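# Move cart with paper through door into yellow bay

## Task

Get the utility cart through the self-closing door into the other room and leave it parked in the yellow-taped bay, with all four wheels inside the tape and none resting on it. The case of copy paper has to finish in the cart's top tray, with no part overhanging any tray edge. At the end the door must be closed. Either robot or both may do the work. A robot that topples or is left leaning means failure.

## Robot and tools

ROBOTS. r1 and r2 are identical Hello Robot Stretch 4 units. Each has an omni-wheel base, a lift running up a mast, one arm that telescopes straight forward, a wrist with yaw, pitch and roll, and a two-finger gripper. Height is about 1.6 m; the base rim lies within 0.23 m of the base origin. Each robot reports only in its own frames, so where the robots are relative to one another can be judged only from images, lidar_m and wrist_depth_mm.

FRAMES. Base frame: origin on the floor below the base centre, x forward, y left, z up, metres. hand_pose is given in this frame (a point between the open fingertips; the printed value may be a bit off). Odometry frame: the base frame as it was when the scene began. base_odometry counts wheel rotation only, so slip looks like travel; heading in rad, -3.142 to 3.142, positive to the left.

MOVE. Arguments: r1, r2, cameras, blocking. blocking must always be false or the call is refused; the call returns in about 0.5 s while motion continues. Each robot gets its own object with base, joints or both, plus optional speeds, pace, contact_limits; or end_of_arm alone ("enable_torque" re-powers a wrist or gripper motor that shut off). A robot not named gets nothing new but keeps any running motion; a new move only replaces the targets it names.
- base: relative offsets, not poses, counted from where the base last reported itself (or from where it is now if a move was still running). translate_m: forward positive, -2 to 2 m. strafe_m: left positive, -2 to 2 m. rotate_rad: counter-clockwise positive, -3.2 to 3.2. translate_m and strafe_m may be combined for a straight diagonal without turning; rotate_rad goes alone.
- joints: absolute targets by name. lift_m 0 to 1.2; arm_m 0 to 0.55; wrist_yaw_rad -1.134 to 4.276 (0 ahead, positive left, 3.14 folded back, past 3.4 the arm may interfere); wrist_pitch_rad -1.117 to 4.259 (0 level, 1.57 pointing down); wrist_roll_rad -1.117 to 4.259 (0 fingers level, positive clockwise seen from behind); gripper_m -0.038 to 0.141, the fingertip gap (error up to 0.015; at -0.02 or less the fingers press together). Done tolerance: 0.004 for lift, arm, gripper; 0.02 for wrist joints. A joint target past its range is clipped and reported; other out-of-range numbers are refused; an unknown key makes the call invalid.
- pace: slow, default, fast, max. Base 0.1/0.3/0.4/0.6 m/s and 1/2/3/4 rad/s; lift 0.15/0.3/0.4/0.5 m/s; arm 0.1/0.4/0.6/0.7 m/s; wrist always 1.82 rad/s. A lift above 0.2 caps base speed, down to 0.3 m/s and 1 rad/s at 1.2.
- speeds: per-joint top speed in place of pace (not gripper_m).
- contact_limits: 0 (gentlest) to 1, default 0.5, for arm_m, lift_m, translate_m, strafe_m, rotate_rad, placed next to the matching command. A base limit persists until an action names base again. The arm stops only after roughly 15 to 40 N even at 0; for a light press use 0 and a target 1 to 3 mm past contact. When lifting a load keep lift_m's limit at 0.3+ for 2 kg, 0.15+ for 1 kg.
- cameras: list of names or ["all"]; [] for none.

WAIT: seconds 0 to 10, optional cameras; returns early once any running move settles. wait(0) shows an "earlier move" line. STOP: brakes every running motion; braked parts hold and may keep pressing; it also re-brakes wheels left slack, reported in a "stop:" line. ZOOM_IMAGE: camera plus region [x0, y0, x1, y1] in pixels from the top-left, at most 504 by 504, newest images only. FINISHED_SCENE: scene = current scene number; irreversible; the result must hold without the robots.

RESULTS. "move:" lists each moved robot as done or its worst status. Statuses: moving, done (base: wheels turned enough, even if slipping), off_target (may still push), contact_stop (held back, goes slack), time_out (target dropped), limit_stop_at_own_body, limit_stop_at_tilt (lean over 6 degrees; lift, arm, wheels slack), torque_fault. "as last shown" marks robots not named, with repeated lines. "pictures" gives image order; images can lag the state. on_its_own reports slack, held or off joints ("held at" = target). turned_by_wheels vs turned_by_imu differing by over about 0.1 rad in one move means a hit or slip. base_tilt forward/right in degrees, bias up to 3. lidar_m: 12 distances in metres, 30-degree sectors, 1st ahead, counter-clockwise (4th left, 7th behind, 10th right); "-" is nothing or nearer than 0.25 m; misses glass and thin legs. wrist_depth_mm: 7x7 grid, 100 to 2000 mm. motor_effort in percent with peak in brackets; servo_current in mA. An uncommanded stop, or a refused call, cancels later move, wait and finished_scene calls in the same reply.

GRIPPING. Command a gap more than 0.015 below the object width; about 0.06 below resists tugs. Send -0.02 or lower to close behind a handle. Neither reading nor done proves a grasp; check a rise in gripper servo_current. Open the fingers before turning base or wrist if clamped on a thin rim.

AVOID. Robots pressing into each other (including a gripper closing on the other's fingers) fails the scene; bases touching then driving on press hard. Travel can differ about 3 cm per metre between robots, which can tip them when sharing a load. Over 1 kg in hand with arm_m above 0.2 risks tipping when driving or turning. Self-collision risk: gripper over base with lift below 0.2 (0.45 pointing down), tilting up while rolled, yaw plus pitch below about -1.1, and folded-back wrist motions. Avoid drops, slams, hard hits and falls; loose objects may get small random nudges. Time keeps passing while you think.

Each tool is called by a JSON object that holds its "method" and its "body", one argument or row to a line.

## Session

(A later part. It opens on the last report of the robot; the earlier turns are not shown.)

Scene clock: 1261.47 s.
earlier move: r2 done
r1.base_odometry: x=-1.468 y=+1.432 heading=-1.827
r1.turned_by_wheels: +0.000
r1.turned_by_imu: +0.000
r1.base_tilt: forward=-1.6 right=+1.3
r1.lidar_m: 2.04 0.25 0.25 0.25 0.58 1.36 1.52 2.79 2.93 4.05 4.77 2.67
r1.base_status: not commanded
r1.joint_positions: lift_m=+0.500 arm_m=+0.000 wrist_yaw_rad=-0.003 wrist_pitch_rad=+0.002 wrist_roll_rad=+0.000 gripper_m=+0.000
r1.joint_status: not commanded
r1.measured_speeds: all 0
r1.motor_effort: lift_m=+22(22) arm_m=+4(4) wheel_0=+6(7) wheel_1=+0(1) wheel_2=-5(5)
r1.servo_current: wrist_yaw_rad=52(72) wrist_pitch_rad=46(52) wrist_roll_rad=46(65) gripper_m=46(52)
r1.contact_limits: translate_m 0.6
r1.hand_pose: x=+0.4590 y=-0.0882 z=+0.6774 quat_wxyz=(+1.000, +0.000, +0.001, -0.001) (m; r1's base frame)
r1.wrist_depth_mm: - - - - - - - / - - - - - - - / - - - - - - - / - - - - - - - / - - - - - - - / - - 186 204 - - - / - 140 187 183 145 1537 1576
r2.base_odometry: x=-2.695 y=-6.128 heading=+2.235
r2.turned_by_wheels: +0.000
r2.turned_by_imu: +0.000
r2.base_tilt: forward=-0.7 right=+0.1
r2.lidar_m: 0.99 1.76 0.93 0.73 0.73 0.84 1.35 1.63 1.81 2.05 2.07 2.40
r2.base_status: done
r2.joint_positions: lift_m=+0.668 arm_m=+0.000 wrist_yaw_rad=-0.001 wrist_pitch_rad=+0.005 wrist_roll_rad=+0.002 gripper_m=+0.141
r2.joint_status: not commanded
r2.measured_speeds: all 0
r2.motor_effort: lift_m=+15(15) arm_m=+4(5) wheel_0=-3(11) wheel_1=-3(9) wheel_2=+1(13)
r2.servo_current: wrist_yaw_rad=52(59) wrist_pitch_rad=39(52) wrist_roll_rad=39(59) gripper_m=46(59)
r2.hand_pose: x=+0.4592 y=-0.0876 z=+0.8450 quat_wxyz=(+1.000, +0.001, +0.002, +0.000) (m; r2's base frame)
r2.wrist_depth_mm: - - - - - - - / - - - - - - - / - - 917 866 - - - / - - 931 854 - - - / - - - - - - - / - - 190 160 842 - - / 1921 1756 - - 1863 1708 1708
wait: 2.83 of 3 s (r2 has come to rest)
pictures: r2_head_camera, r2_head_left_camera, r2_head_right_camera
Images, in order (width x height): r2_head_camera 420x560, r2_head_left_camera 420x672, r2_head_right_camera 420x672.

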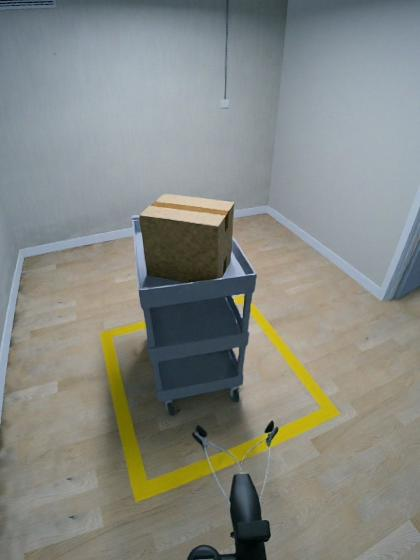

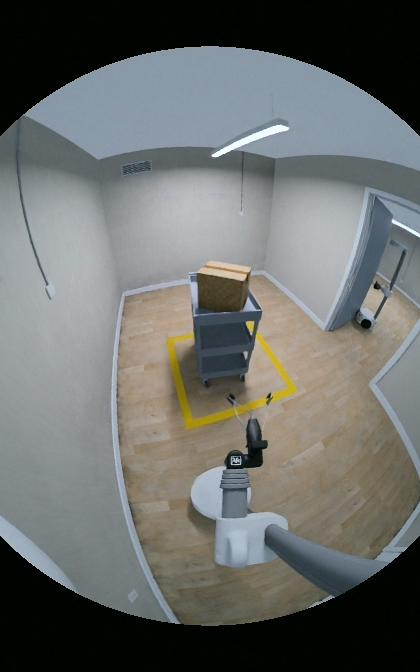

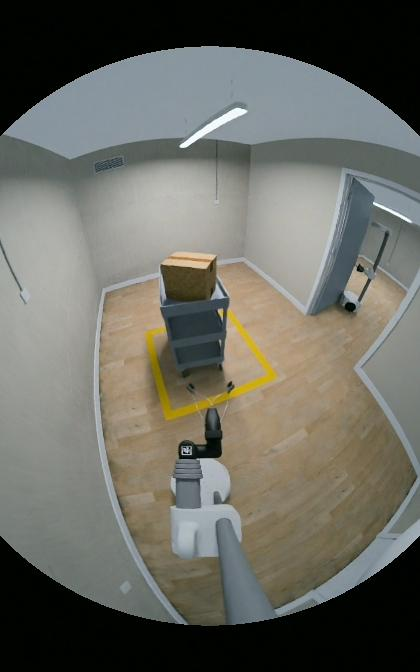

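{"method": "move", "body": {
  "blocking": false,
  "r1": {"base":{"rotate_rad":-2.72},"pace":"default"},
  "r2": {"base":{"strafe_m":-0.75,"translate_m":0.1},"pace":"fast"}
}}

{"method": "wait", "body": {
  "seconds": 3.2
}}

{"method": "wait", "body": {
  "seconds": 0.5,
  "cameras": ["r1_head_camera","r1_head_left_camera","r1_head_right_camera","r2_head_camera","r2_head_left_camera"]
}}

{"method": "zoom_image", "body": {
  "camera": "r2_head_camera",
  "region": [0, 180, 300, 480]
}}

Scene clock: 1311.20 s.
move: r1 moving; r2 moving
r1.base_odometry: x=-1.468 y=+1.432 heading=-2.079
r1.turned_by_wheels: -0.252
r1.turned_by_imu: -0.253
r1.base_tilt: forward=-1.6 right=+1.3
r1.lidar_m: 2.20 0.25 0.25 0.25 0.36 2.63 1.34 2.29 2.80 3.34 4.78 3.62
r1.base_status: rotate_rad moving
r1.joint_positions: lift_m=+0.500 arm_m=+0.000 wrist_yaw_rad=-0.002 wrist_pitch_rad=+0.002 wrist_roll_rad=+0.000 gripper_m=+0.000
r1.joint_status: not commanded
r1.measured_speeds: translate_m=+0.002 strafe_m=-0.001 rotate_rad=-0.975 lift_m=+0.000 arm_m=+0.000 wrist_yaw_rad=+0.000 wrist_pitch_rad=+0.000 wrist_roll_rad=+0.000
r1.motor_effort: lift_m=+22(22) arm_m=+4(4) wheel_0=+10(11) wheel_1=+11(12) wheel_2=+6(6)
r1.servo_current: wrist_yaw_rad=52(65) wrist_pitch_rad=39(52) wrist_roll_rad=52(59) gripper_m=46(46)
r1.hand_pose: x=+0.4590 y=-0.0881 z=+0.6774 quat_wxyz=(+1.000, +0.000, +0.001, -0.001) (m; r1's base frame)
r1.wrist_depth_mm: - - - - - - - / - - - - - - - / - - - - - - - / - - - - - - - / - - - - - - - / - - 189 203 - - - / - 1430 187 183 145 1576 1618
r2.base_odometry: x=-2.658 y=-6.091 heading=+2.234
r2.turned_by_wheels: -0.001
r2.turned_by_imu: +0.000
r2.base_tilt: forward=-0.7 right=+0.1
r2.lidar_m: 0.98 1.03 0.97 0.78 0.78 0.89 1.43 1.62 1.82 2.01 2.01 2.37
r2.base_status: translate_m moving; strafe_m moving
r2.joint_positions: lift_m=+0.668 arm_m=+0.000 wrist_yaw_rad=-0.001 wrist_pitch_rad=+0.005 wrist_roll_rad=+0.002 gripper_m=+0.141
r2.joint_status: not commanded
r2.measured_speeds: translate_m=+0.025 strafe_m=-0.200 rotate_rad=-0.001 lift_m=+0.000 arm_m=+0.000 wrist_yaw_rad=+0.000 wrist_pitch_rad=+0.000 wrist_roll_rad=+0.000
r2.motor_effort: lift_m=+15(15) arm_m=+4(5) wheel_0=+11(13) wheel_1=-12(13) wheel_2=-7(8)
r2.servo_current: wrist_yaw_rad=39(59) wrist_pitch_rad=39(46) wrist_roll_rad=52(65) gripper_m=52(52)
r2.hand_pose: x=+0.4592 y=-0.0876 z=+0.8450 quat_wxyz=(+1.000, +0.001, +0.002, +0.000) (m; r2's base frame)
r2.wrist_depth_mm: - - - - - - - / - - - - - - - / - - 904 878 - - - / - - 904 842 - - - / - - - - - - - / - - - 166 - - - / 1863 1756 - - 1921 1708 1661
pictures: none

Scene clock: 1313.37 s.
earlier move: r1 done; r2 moving
r1.base_odometry: x=-1.468 y=+1.432 heading=+1.737
r1.turned_by_wheels: -2.468
r1.turned_by_imu: -2.480
r1.base_tilt: forward=-1.5 right=+1.3
r1.lidar_m: 2.75 2.85 3.75 4.77 2.91 2.05 1.94 0.25 0.25 0.48 1.34 1.37
r1.base_status: done
r1.joint_positions: lift_m=+0.500 arm_m=+0.000 wrist_yaw_rad=-0.002 wrist_pitch_rad=+0.002 wrist_roll_rad=+0.000 gripper_m=+0.000
r1.joint_status: not commanded
r1.measured_speeds: all 0
r1.motor_effort: lift_m=+21(22) arm_m=+4(4) wheel_0=+0(11) wheel_1=-1(13) wheel_2=+5(8)
r1.servo_current: wrist_yaw_rad=39(72) wrist_pitch_rad=33(52) wrist_roll_rad=46(65) gripper_m=46(52)
r1.hand_pose: x=+0.4591 y=-0.0881 z=+0.6774 quat_wxyz=(+1.000, +0.000, +0.001, -0.001) (m; r1's base frame)
r1.wrist_depth_mm: - - - - - - - / - - - - - - - / - - - - - - - / - - - - - - - / - - - - - - - / - - - 202 - - - / 1708 1618 187 183 145 1537 -
r2.base_odometry: x=-2.171 y=-5.592 heading=+2.235
r2.turned_by_wheels: +0.000
r2.turned_by_imu: +0.000
r2.base_tilt: forward=-0.7 right=+0.1
r2.lidar_m: 2.36 1.08 1.26 1.48 1.45 1.65 1.45 1.45 1.62 1.35 1.32 1.92
r2.base_status: translate_m moving; strafe_m moving
r2.joint_positions: lift_m=+0.668 arm_m=+0.000 wrist_yaw_rad=-0.001 wrist_pitch_rad=+0.005 wrist_roll_rad=+0.002 gripper_m=+0.141
r2.joint_status: not commanded
r2.measured_speeds: translate_m=+0.012 strafe_m=-0.084 rotate_rad=-0.003 lift_m=+0.000 arm_m=+0.000 wrist_yaw_rad=+0.000 wrist_pitch_rad=+0.000 wrist_roll_rad=+0.000
r2.motor_effort: lift_m=+15(15) arm_m=+4(5) wheel_0=+0(17) wheel_1=-1(14) wheel_2=-5(9)
r2.servo_current: wrist_yaw_rad=46(59) wrist_pitch_rad=46(52) wrist_roll_rad=39(65) gripper_m=52(59)
r2.hand_pose: x=+0.4592 y=-0.0876 z=+0.8450 quat_wxyz=(+1.000, +0.001, +0.002, +0.000) (m; r2's base frame)
r2.wrist_depth_mm: - - - - - 1464 - / - - - - - 1499 - / 891 - - - - 1537 - / 917 - - - - 1499 - / - - - - - 1537 - / - 196 - - - 187 - / - 1808 1921 - - 1499 -
wait: 2.17 of 3.2 s (r1 has come to rest)
pictures: none

Scene clock: 1313.87 s.
earlier move: r2 done
r1.base_odometry: x=-1.468 y=+1.432 heading=+1.737
r1.turned_by_wheels: +0.000
r1.turned_by_imu: +0.000
r1.base_tilt: forward=-1.6 right=+1.2
r1.lidar_m: 2.75 2.84 3.76 4.76 2.89 2.08 1.96 0.25 0.25 0.47 1.35 1.36
r1.base_status: done
r1.joint_positions: lift_m=+0.500 arm_m=+0.000 wrist_yaw_rad=-0.002 wrist_pitch_rad=+0.002 wrist_roll_rad=+0.000 gripper_m=+0.000
r1.joint_status: not commanded
r1.measured_speeds: all 0
r1.motor_effort: lift_m=+21(22) arm_m=+4(4) wheel_0=-1(11) wheel_1=-1(13) wheel_2=+5(8)
r1.servo_current: wrist_yaw_rad=46(72) wrist_pitch_rad=39(52) wrist_roll_rad=65(65) gripper_m=39(52)
r1.hand_pose: x=+0.4591 y=-0.0881 z=+0.6774 quat_wxyz=(+1.000, +0.000, +0.001, -0.001) (m; r1's base frame)
r1.wrist_depth_mm: - - - - - - - / - - - - - - - / - - - - - - - / - - - - - - - / - - - - - - - / - - - 203 - - - / 1661 1618 188 183 145 1537 -
r2.base_odometry: x=-2.165 y=-5.587 heading=+2.235
r2.turned_by_wheels: +0.000
r2.turned_by_imu: +0.000
r2.base_tilt: forward=-0.7 right=+0.1
r2.lidar_m: 2.36 1.10 1.25 1.48 1.46 1.66 1.48 1.45 1.64 1.33 1.30 1.95
r2.base_status: done
r2.joint_positions: lift_m=+0.668 arm_m=+0.000 wrist_yaw_rad=-0.001 wrist_pitch_rad=+0.005 wrist_roll_rad=+0.002 gripper_m=+0.141
r2.joint_status: not commanded
r2.measured_speeds: all 0
r2.motor_effort: lift_m=+15(15) arm_m=+4(5) wheel_0=+0(17) wheel_1=+0(14) wheel_2=-5(9)
r2.servo_current: wrist_yaw_rad=59(59) wrist_pitch_rad=46(52) wrist_roll_rad=46(65) gripper_m=52(59)
r2.hand_pose: x=+0.4592 y=-0.0876 z=+0.8450 quat_wxyz=(+1.000, +0.001, +0.002, +0.000) (m; r2's base frame)
r2.wrist_depth_mm: - - - - - 1464 - / - - - - - 1499 - / 917 - - - - 1499 - / 866 - - - - 1464 - / - - - - - 1499 - / - 204 - - - 189 - / - 1863 1921 - - 1576 -
wait: 0.50 s; at rest by 0.47 s
pictures: r1_head_camera, r1_head_left_camera, r1_head_right_camera, r2_head_camera, r2_head_left_camera
Images, in order (width x height): r1_head_camera 420x560, r1_head_left_camera 420x672, r1_head_right_camera 420x672, r2_head_camera 420x560, r2_head_left_camera 420x672.

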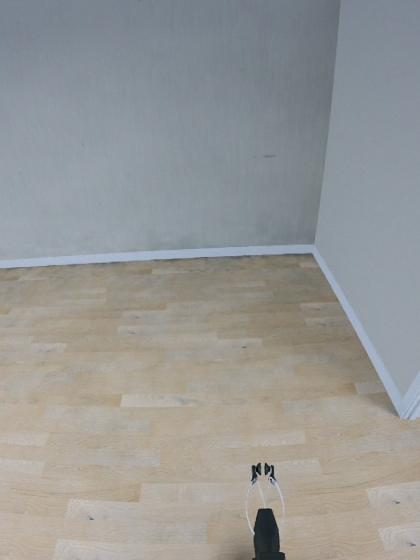

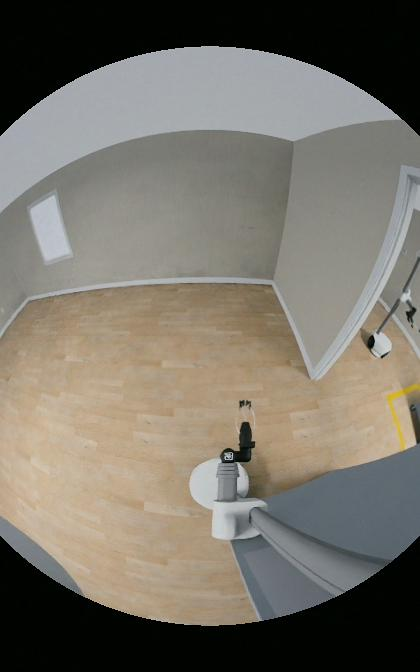

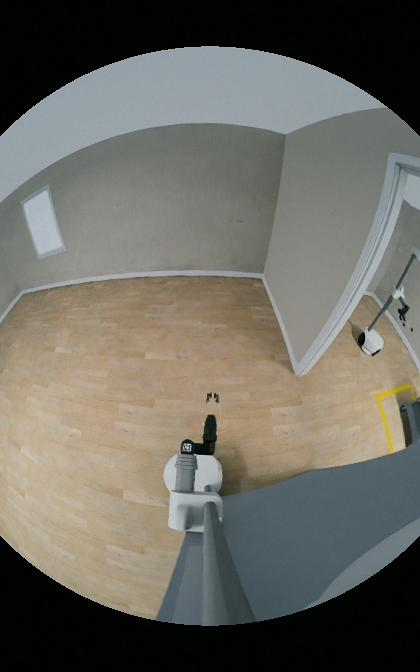

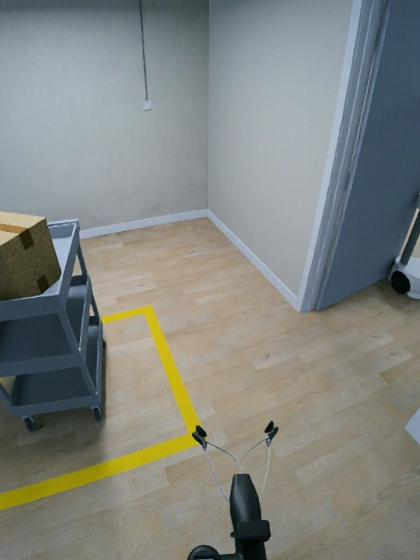

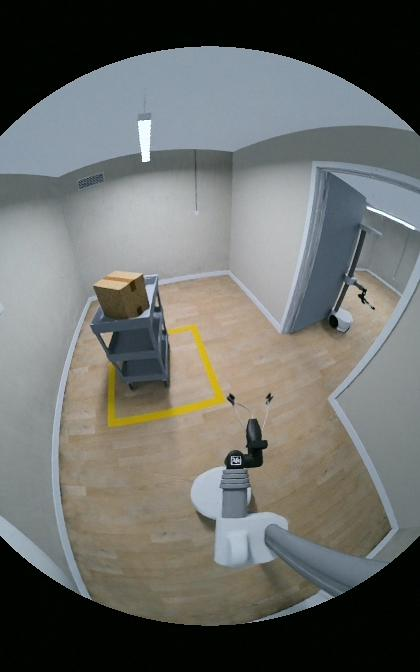

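Scaled by 1.680 from the camera's 420x560 image, which has a finer 1200x1600 frame.

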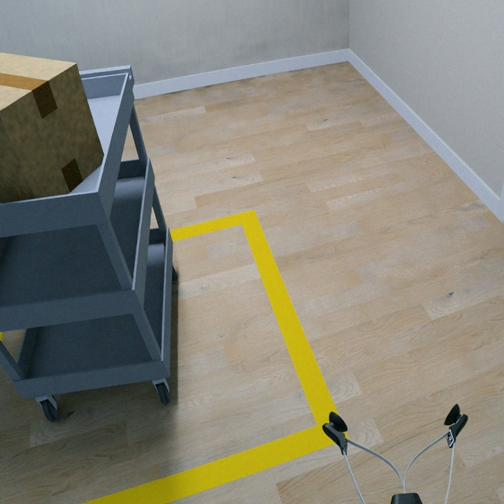

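{"method": "move", "body": {
  "blocking": false,
  "r1": {"base":{"translate_m":0.875,"strafe_m":-0.53},"pace":"default"}
}}

{"method": "wait", "body": {
  "seconds": 4.5,
  "cameras": ["r1_head_left_camera","r2_head_left_camera"]
}}

Scene clock: 1330.63 s.
move: r1 moving
r1.base_odometry: x=-1.455 y=+1.465 heading=+1.736
r1.turned_by_wheels: +0.000
r1.turned_by_imu: -0.001
r1.base_tilt: forward=-1.6 right=+1.3
r1.lidar_m: 2.72 2.80 3.73 4.79 2.96 2.12 1.98 0.25 0.26 0.52 1.32 1.34
r1.base_status: translate_m moving; strafe_m moving
r1.joint_positions: lift_m=+0.500 arm_m=+0.000 wrist_yaw_rad=-0.002 wrist_pitch_rad=+0.002 wrist_roll_rad=+0.000 gripper_m=+0.000
r1.joint_status: not commanded
r1.measured_speeds: translate_m=+0.119 strafe_m=-0.073 rotate_rad=-0.004 lift_m=+0.000 arm_m=+0.000 wrist_yaw_rad=+0.000 wrist_pitch_rad=+0.000 wrist_roll_rad=+0.000
r1.motor_effort: lift_m=+21(21) arm_m=+4(4) wheel_0=+9(11) wheel_1=-5(6) wheel_2=-7(7)
r1.servo_current: wrist_yaw_rad=72(72) wrist_pitch_rad=39(46) wrist_roll_rad=46(52) gripper_m=46(46)
r1.hand_pose: x=+0.4591 y=-0.0881 z=+0.6774 quat_wxyz=(+1.000, +0.000, +0.001, -0.001) (m; r1's base frame)
r1.wrist_depth_mm: - - - - - - - / - - - - - - - / - - - - - - - / - - - - - - - / - - - - - - - / - - - 204 - 1983 - / 1708 1618 188 183 145 1464 -
r2: as last shown
r2.lidar_m: 2.37 1.07 1.27 1.49 1.48 1.67 1.45 1.46 1.65 1.32 1.31 1.92
r2.motor_effort: lift_m=+15(15) arm_m=+4(5) wheel_0=+1(1) wheel_1=+0(1) wheel_2=-5(6)
r2.servo_current: wrist_yaw_rad=39(59) wrist_pitch_rad=46(46) wrist_roll_rad=46(59) gripper_m=39(52)
r2.wrist_depth_mm: - - - - - 1464 - / - - - - - 1537 - / 904 - - - - 1464 - / 891 - - - - 1499 - / - - - - - 1464 - / - 201 - - - 189 - / - 1863 1921 - - 1537 -
pictures: none

Scene clock: 1334.90 s.
earlier move: r1 done
r1.base_odometry: x=-1.090 y=+2.383 heading=+1.737
r1.turned_by_wheels: +0.001
r1.turned_by_imu: -0.002
r1.base_tilt: forward=-1.6 right=+1.3
r1.lidar_m: 1.53 1.96 2.60 5.34 4.18 0.25 0.25 0.47 2.18 0.43 0.43 0.59
r1.base_status: done
r1.joint_positions: lift_m=+0.500 arm_m=+0.000 wrist_yaw_rad=-0.002 wrist_pitch_rad=+0.002 wrist_roll_rad=+0.000 gripper_m=+0.000
r1.joint_status: not commanded
r1.measured_speeds: all 0
r1.motor_effort: lift_m=+21(21) arm_m=+4(4) wheel_0=-5(11) wheel_1=+3(7) wheel_2=+6(9)
r1.servo_current: wrist_yaw_rad=39(78) wrist_pitch_rad=46(52) wrist_roll_rad=59(72) gripper_m=46(52)
r1.hand_pose: x=+0.4591 y=-0.0881 z=+0.6774 quat_wxyz=(+1.000, +0.000, +0.001, -0.001) (m; r1's base frame)
r1.wrist_depth_mm: - - - - - - - / - - - - - - - / - - - - - - - / - - - - - - - / - - - - - - - / - - 186 202 174 - - / - 140 183 146 145 - -
r2.base_odometry: x=-2.165 y=-5.587 heading=+2.235
r2.turned_by_wheels: +0.000
r2.turned_by_imu: +0.001
r2.base_tilt: forward=-0.7 right=+0.1
r2.lidar_m: 2.37 1.09 1.25 1.48 1.45 1.66 1.47 1.46 1.60 1.34 1.32 1.93
r2.base_status: not commanded
r2.joint_positions: lift_m=+0.668 arm_m=+0.000 wrist_yaw_rad=-0.001 wrist_pitch_rad=+0.005 wrist_roll_rad=+0.002 gripper_m=+0.141
r2.joint_status: not commanded
r2.measured_speeds: all 0
r2.motor_effort: lift_m=+15(15) arm_m=+4(5) wheel_0=+1(1) wheel_1=+0(1) wheel_2=-5(6)
r2.servo_current: wrist_yaw_rad=33(65) wrist_pitch_rad=46(52) wrist_roll_rad=52(59) gripper_m=46(59)
r2.hand_pose: x=+0.4592 y=-0.0876 z=+0.8450 quat_wxyz=(+1.000, +0.001, +0.002, +0.000) (m; r2's base frame)
r2.wrist_depth_mm: - - - - - 1499 - / - - - - - 1499 - / 931 - - - - 1499 - / 891 - - - - 1499 - / - - - - - 1537 - / - 200 - - - 187 - / - 1921 1863 - - 1499 -
wait: 4.27 of 4.5 s (r1 has come to rest)
pictures: r1_head_left_camera, r2_head_left_camera
Images, in order (width x height): r1_head_left_camera 420x672, r2_head_left_camera 420x672.

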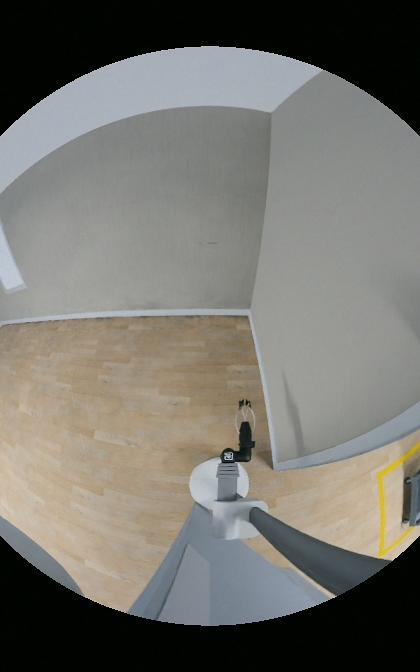

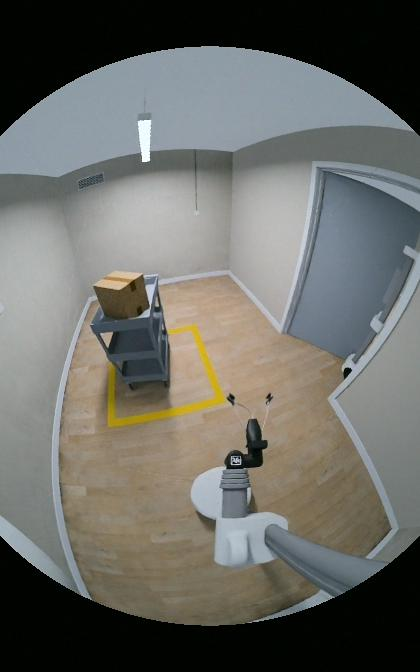

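{"method": "move", "body": {
  "blocking": false,
  "r1": {"base":{"translate_m":0.65,"strafe_m":0.08},"pace":"default"}
}}

{"method": "wait", "body": {
  "seconds": 3.2,
  "cameras": ["r1_head_left_camera","r2_head_left_camera"]
}}

Scene clock: 1340.10 s.
move: r1 moving
r1.base_odometry: x=-1.099 y=+2.413 heading=+1.738
r1.turned_by_wheels: +0.001
r1.turned_by_imu: +0.001
r1.base_tilt: forward=-1.6 right=+1.3
r1.lidar_m: 1.55 1.90 2.60 5.33 4.22 0.25 0.25 0.44 2.18 0.41 0.43 0.60
r1.base_status: translate_m moving; strafe_m moving
r1.joint_positions: lift_m=+0.500 arm_m=+0.000 wrist_yaw_rad=-0.002 wrist_pitch_rad=+0.002 wrist_roll_rad=+0.000 gripper_m=+0.000
r1.joint_status: not commanded
r1.measured_speeds: translate_m=+0.122 strafe_m=+0.014 rotate_rad=-0.002 lift_m=+0.000 arm_m=+0.000 wrist_yaw_rad=+0.000 wrist_pitch_rad=+0.000 wrist_roll_rad=+0.000
r1.motor_effort: lift_m=+21(21) arm_m=+4(4) wheel_0=+0(4) wheel_1=+12(13) wheel_2=-4(5)
r1.servo_current: wrist_yaw_rad=26(52) wrist_pitch_rad=39(46) wrist_roll_rad=52(59) gripper_m=39(46)
r1.hand_pose: x=+0.4591 y=-0.0881 z=+0.6774 quat_wxyz=(+1.000, +0.000, +0.001, -0.001) (m; r1's base frame)
r1.wrist_depth_mm: - - - - - - - / - - - - - - - / - - - - - - - / - - - - - - - / - - - - - - - / - - 186 203 175 - - / - 139 182 146 145 - -
r2: as last shown
r2.turned_by_imu: +0.000
r2.base_tilt: forward=-0.7 right=+0.0
r2.lidar_m: 2.32 1.10 1.28 1.48 1.47 1.64 1.49 1.45 1.64 1.34 1.33 1.93
r2.motor_effort: lift_m=+15(15) arm_m=+5(5) wheel_0=+1(1) wheel_1=+0(1) wheel_2=-5(6)
r2.servo_current: wrist_yaw_rad=39(52) wrist_pitch_rad=46(46) wrist_roll_rad=46(59) gripper_m=52(52)
r2.wrist_depth_mm: - - - - - 1464 - / - - - - - 1499 - / 904 - - - - 1464 - / 891 - - - - 1499 - / - - - - - 1499 - / - 201 - - - 187 - / - 1983 1921 - - 1499 -
pictures: none

Scene clock: 1343.27 s.
earlier move: r1 done
r1.base_odometry: x=-1.276 y=+3.010 heading=+1.737
r1.turned_by_wheels: +0.000
r1.turned_by_imu: +0.000
r1.base_tilt: forward=-1.6 right=+1.3
r1.lidar_m: 1.25 1.30 1.73 4.31 5.14 3.65 2.61 0.71 0.52 0.48 0.52 0.68
r1.base_status: done
r1.joint_positions: lift_m=+0.500 arm_m=+0.000 wrist_yaw_rad=-0.002 wrist_pitch_rad=+0.002 wrist_roll_rad=+0.000 gripper_m=+0.000
r1.joint_status: not commanded
r1.measured_speeds: all 0
r1.motor_effort: lift_m=+21(21) arm_m=+3(4) wheel_0=+1(8) wheel_1=+3(13) wheel_2=-1(10)
r1.servo_current: wrist_yaw_rad=52(65) wrist_pitch_rad=39(52) wrist_roll_rad=52(65) gripper_m=39(52)
r1.hand_pose: x=+0.4591 y=-0.0881 z=+0.6774 quat_wxyz=(+1.000, +0.000, +0.001, -0.001) (m; r1's base frame)
r1.wrist_depth_mm: - - - - - - - / - - - - - - - / - - - - - - - / - - - - - - - / - - - - - - - / - - 186 202 181 - - / - 132 158 145 135 - -
r2.base_odometry: x=-2.165 y=-5.587 heading=+2.235
r2.turned_by_wheels: +0.000
r2.turned_by_imu: +0.000
r2.base_tilt: forward=-0.7 right=+0.1
r2.lidar_m: 2.35 1.10 1.27 1.47 1.48 1.65 1.48 1.46 1.63 1.32 1.32 1.65
r2.base_status: not commanded
r2.joint_positions: lift_m=+0.668 arm_m=+0.000 wrist_yaw_rad=-0.001 wrist_pitch_rad=+0.005 wrist_roll_rad=+0.002 gripper_m=+0.141
r2.joint_status: not commanded
r2.measured_speeds: all 0
r2.motor_effort: lift_m=+15(15) arm_m=+4(5) wheel_0=+1(1) wheel_1=+0(1) wheel_2=-5(6)
r2.servo_current: wrist_yaw_rad=39(52) wrist_pitch_rad=46(52) wrist_roll_rad=52(59) gripper_m=46(59)
r2.hand_pose: x=+0.4592 y=-0.0876 z=+0.8450 quat_wxyz=(+1.000, +0.001, +0.002, +0.000) (m; r2's base frame)
r2.wrist_depth_mm: - - - - - 1464 - / - - - - - 1464 - / 891 - - - - 1464 - / 878 - - - - 1464 - / - - - - - 1499 - / - 201 - - - 187 - / - 1921 1921 - - 1537 -
wait: 3.17 of 3.2 s (r1 has come to rest)
pictures: r1_head_left_camera, r2_head_left_camera
Images, in order (width x height): r1_head_left_camera 420x672, r2_head_left_camera 420x672.

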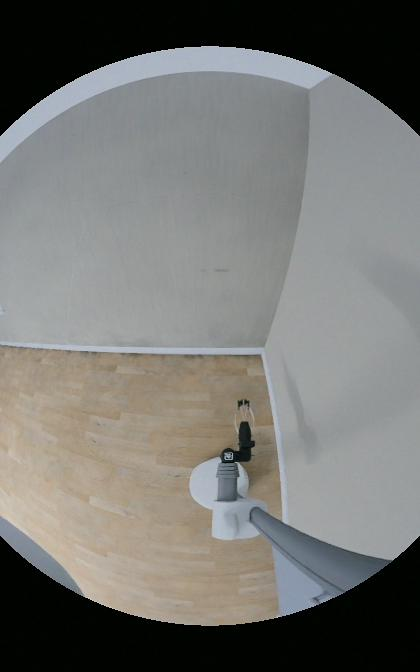

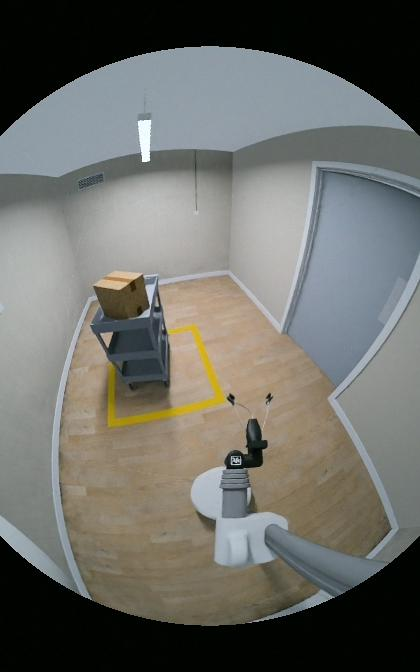

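{"method": "wait", "body": {
  "seconds": 1.5,
  "cameras": ["r1_head_right_camera","r2_head_left_camera","r2_head_camera"]
}}

{"method": "zoom_image", "body": {
  "camera": "r2_head_left_camera",
  "region": [60, 150, 420, 440]
}}

Scene clock: 1348.83 s.
r1.base_odometry: x=-1.276 y=+3.010 heading=+1.737
r1.turned_by_wheels: +0.000
r1.turned_by_imu: +0.000
r1.base_tilt: forward=-1.6 right=+1.3
r1.lidar_m: 1.24 1.29 1.74 4.33 5.14 3.65 2.59 0.73 0.52 0.48 0.50 0.69
r1.base_status: done
r1.joint_positions: lift_m=+0.500 arm_m=+0.000 wrist_yaw_rad=-0.002 wrist_pitch_rad=+0.002 wrist_roll_rad=+0.000 gripper_m=+0.000
r1.joint_status: not commanded
r1.measured_speeds: all 0
r1.motor_effort: lift_m=+21(21) arm_m=+4(4) wheel_0=+1(8) wheel_1=+2(13) wheel_2=-1(10)
r1.servo_current: wrist_yaw_rad=52(65) wrist_pitch_rad=39(52) wrist_roll_rad=46(65) gripper_m=46(52)
r1.hand_pose: x=+0.4591 y=-0.0881 z=+0.6774 quat_wxyz=(+1.000, +0.000, +0.001, -0.001) (m; r1's base frame)
r1.wrist_depth_mm: - - - - - - - / - - - - - - - / - - - - - - - / - - - - - - - / - - - - - - - / - - 186 203 181 - - / - 132 158 145 135 - -
r2.base_odometry: x=-2.165 y=-5.587 heading=+2.235
r2.turned_by_wheels: +0.000
r2.turned_by_imu: +0.001
r2.base_tilt: forward=-0.6 right=+0.1
r2.lidar_m: 2.35 1.09 1.28 1.49 1.45 1.66 1.47 1.45 1.62 1.35 1.32 1.58
r2.base_status: not commanded
r2.joint_positions: lift_m=+0.668 arm_m=+0.000 wrist_yaw_rad=-0.001 wrist_pitch_rad=+0.005 wrist_roll_rad=+0.002 gripper_m=+0.141
r2.joint_status: not commanded
r2.measured_speeds: all 0
r2.motor_effort: lift_m=+15(15) arm_m=+4(5) wheel_0=+1(1) wheel_1=+0(1) wheel_2=-6(6)
r2.servo_current: wrist_yaw_rad=46(52) wrist_pitch_rad=39(52) wrist_roll_rad=52(59) gripper_m=52(59)
r2.hand_pose: x=+0.4592 y=-0.0876 z=+0.8450 quat_wxyz=(+1.000, +0.001, +0.002, +0.000) (m; r2's base frame)
r2.wrist_depth_mm: - - - - - 1499 - / - - - - - 1464 - / 917 - - - - 1499 - / 878 - - - - 1499 - / - - - - - 1499 - / - 201 - - - 187 - / - 1921 1921 - - 1537 -
wait: 1.50 s; at rest from the start
pictures: r1_head_right_camera, r2_head_camera, r2_head_left_camera
Images, in order (width x height): r1_head_right_camera 420x672, r2_head_camera 420x560, r2_head_left_camera 420x672.

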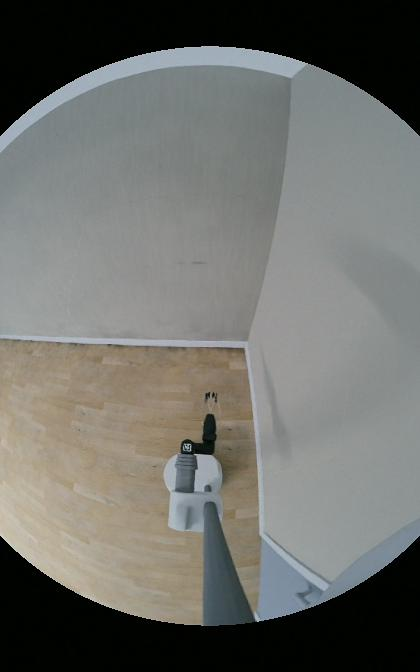

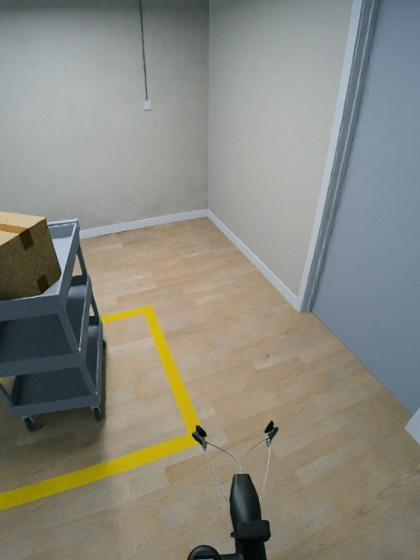

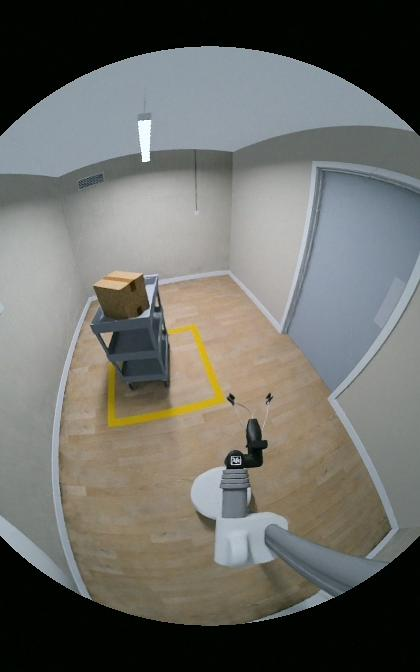

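Scaled by 1.400 from the camera's 420x672 image, which has a finer 600x960 frame.

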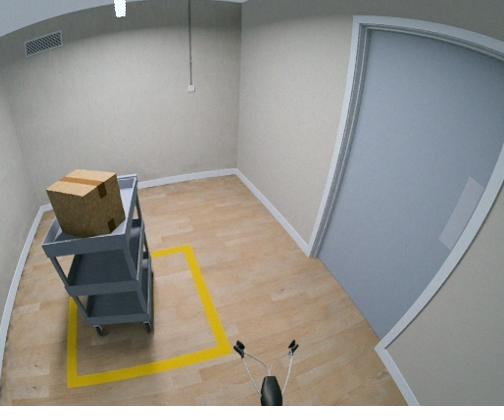

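{"method": "finished_scene", "body": {
  "scene": 1
}}

The scene is finished: the task was done.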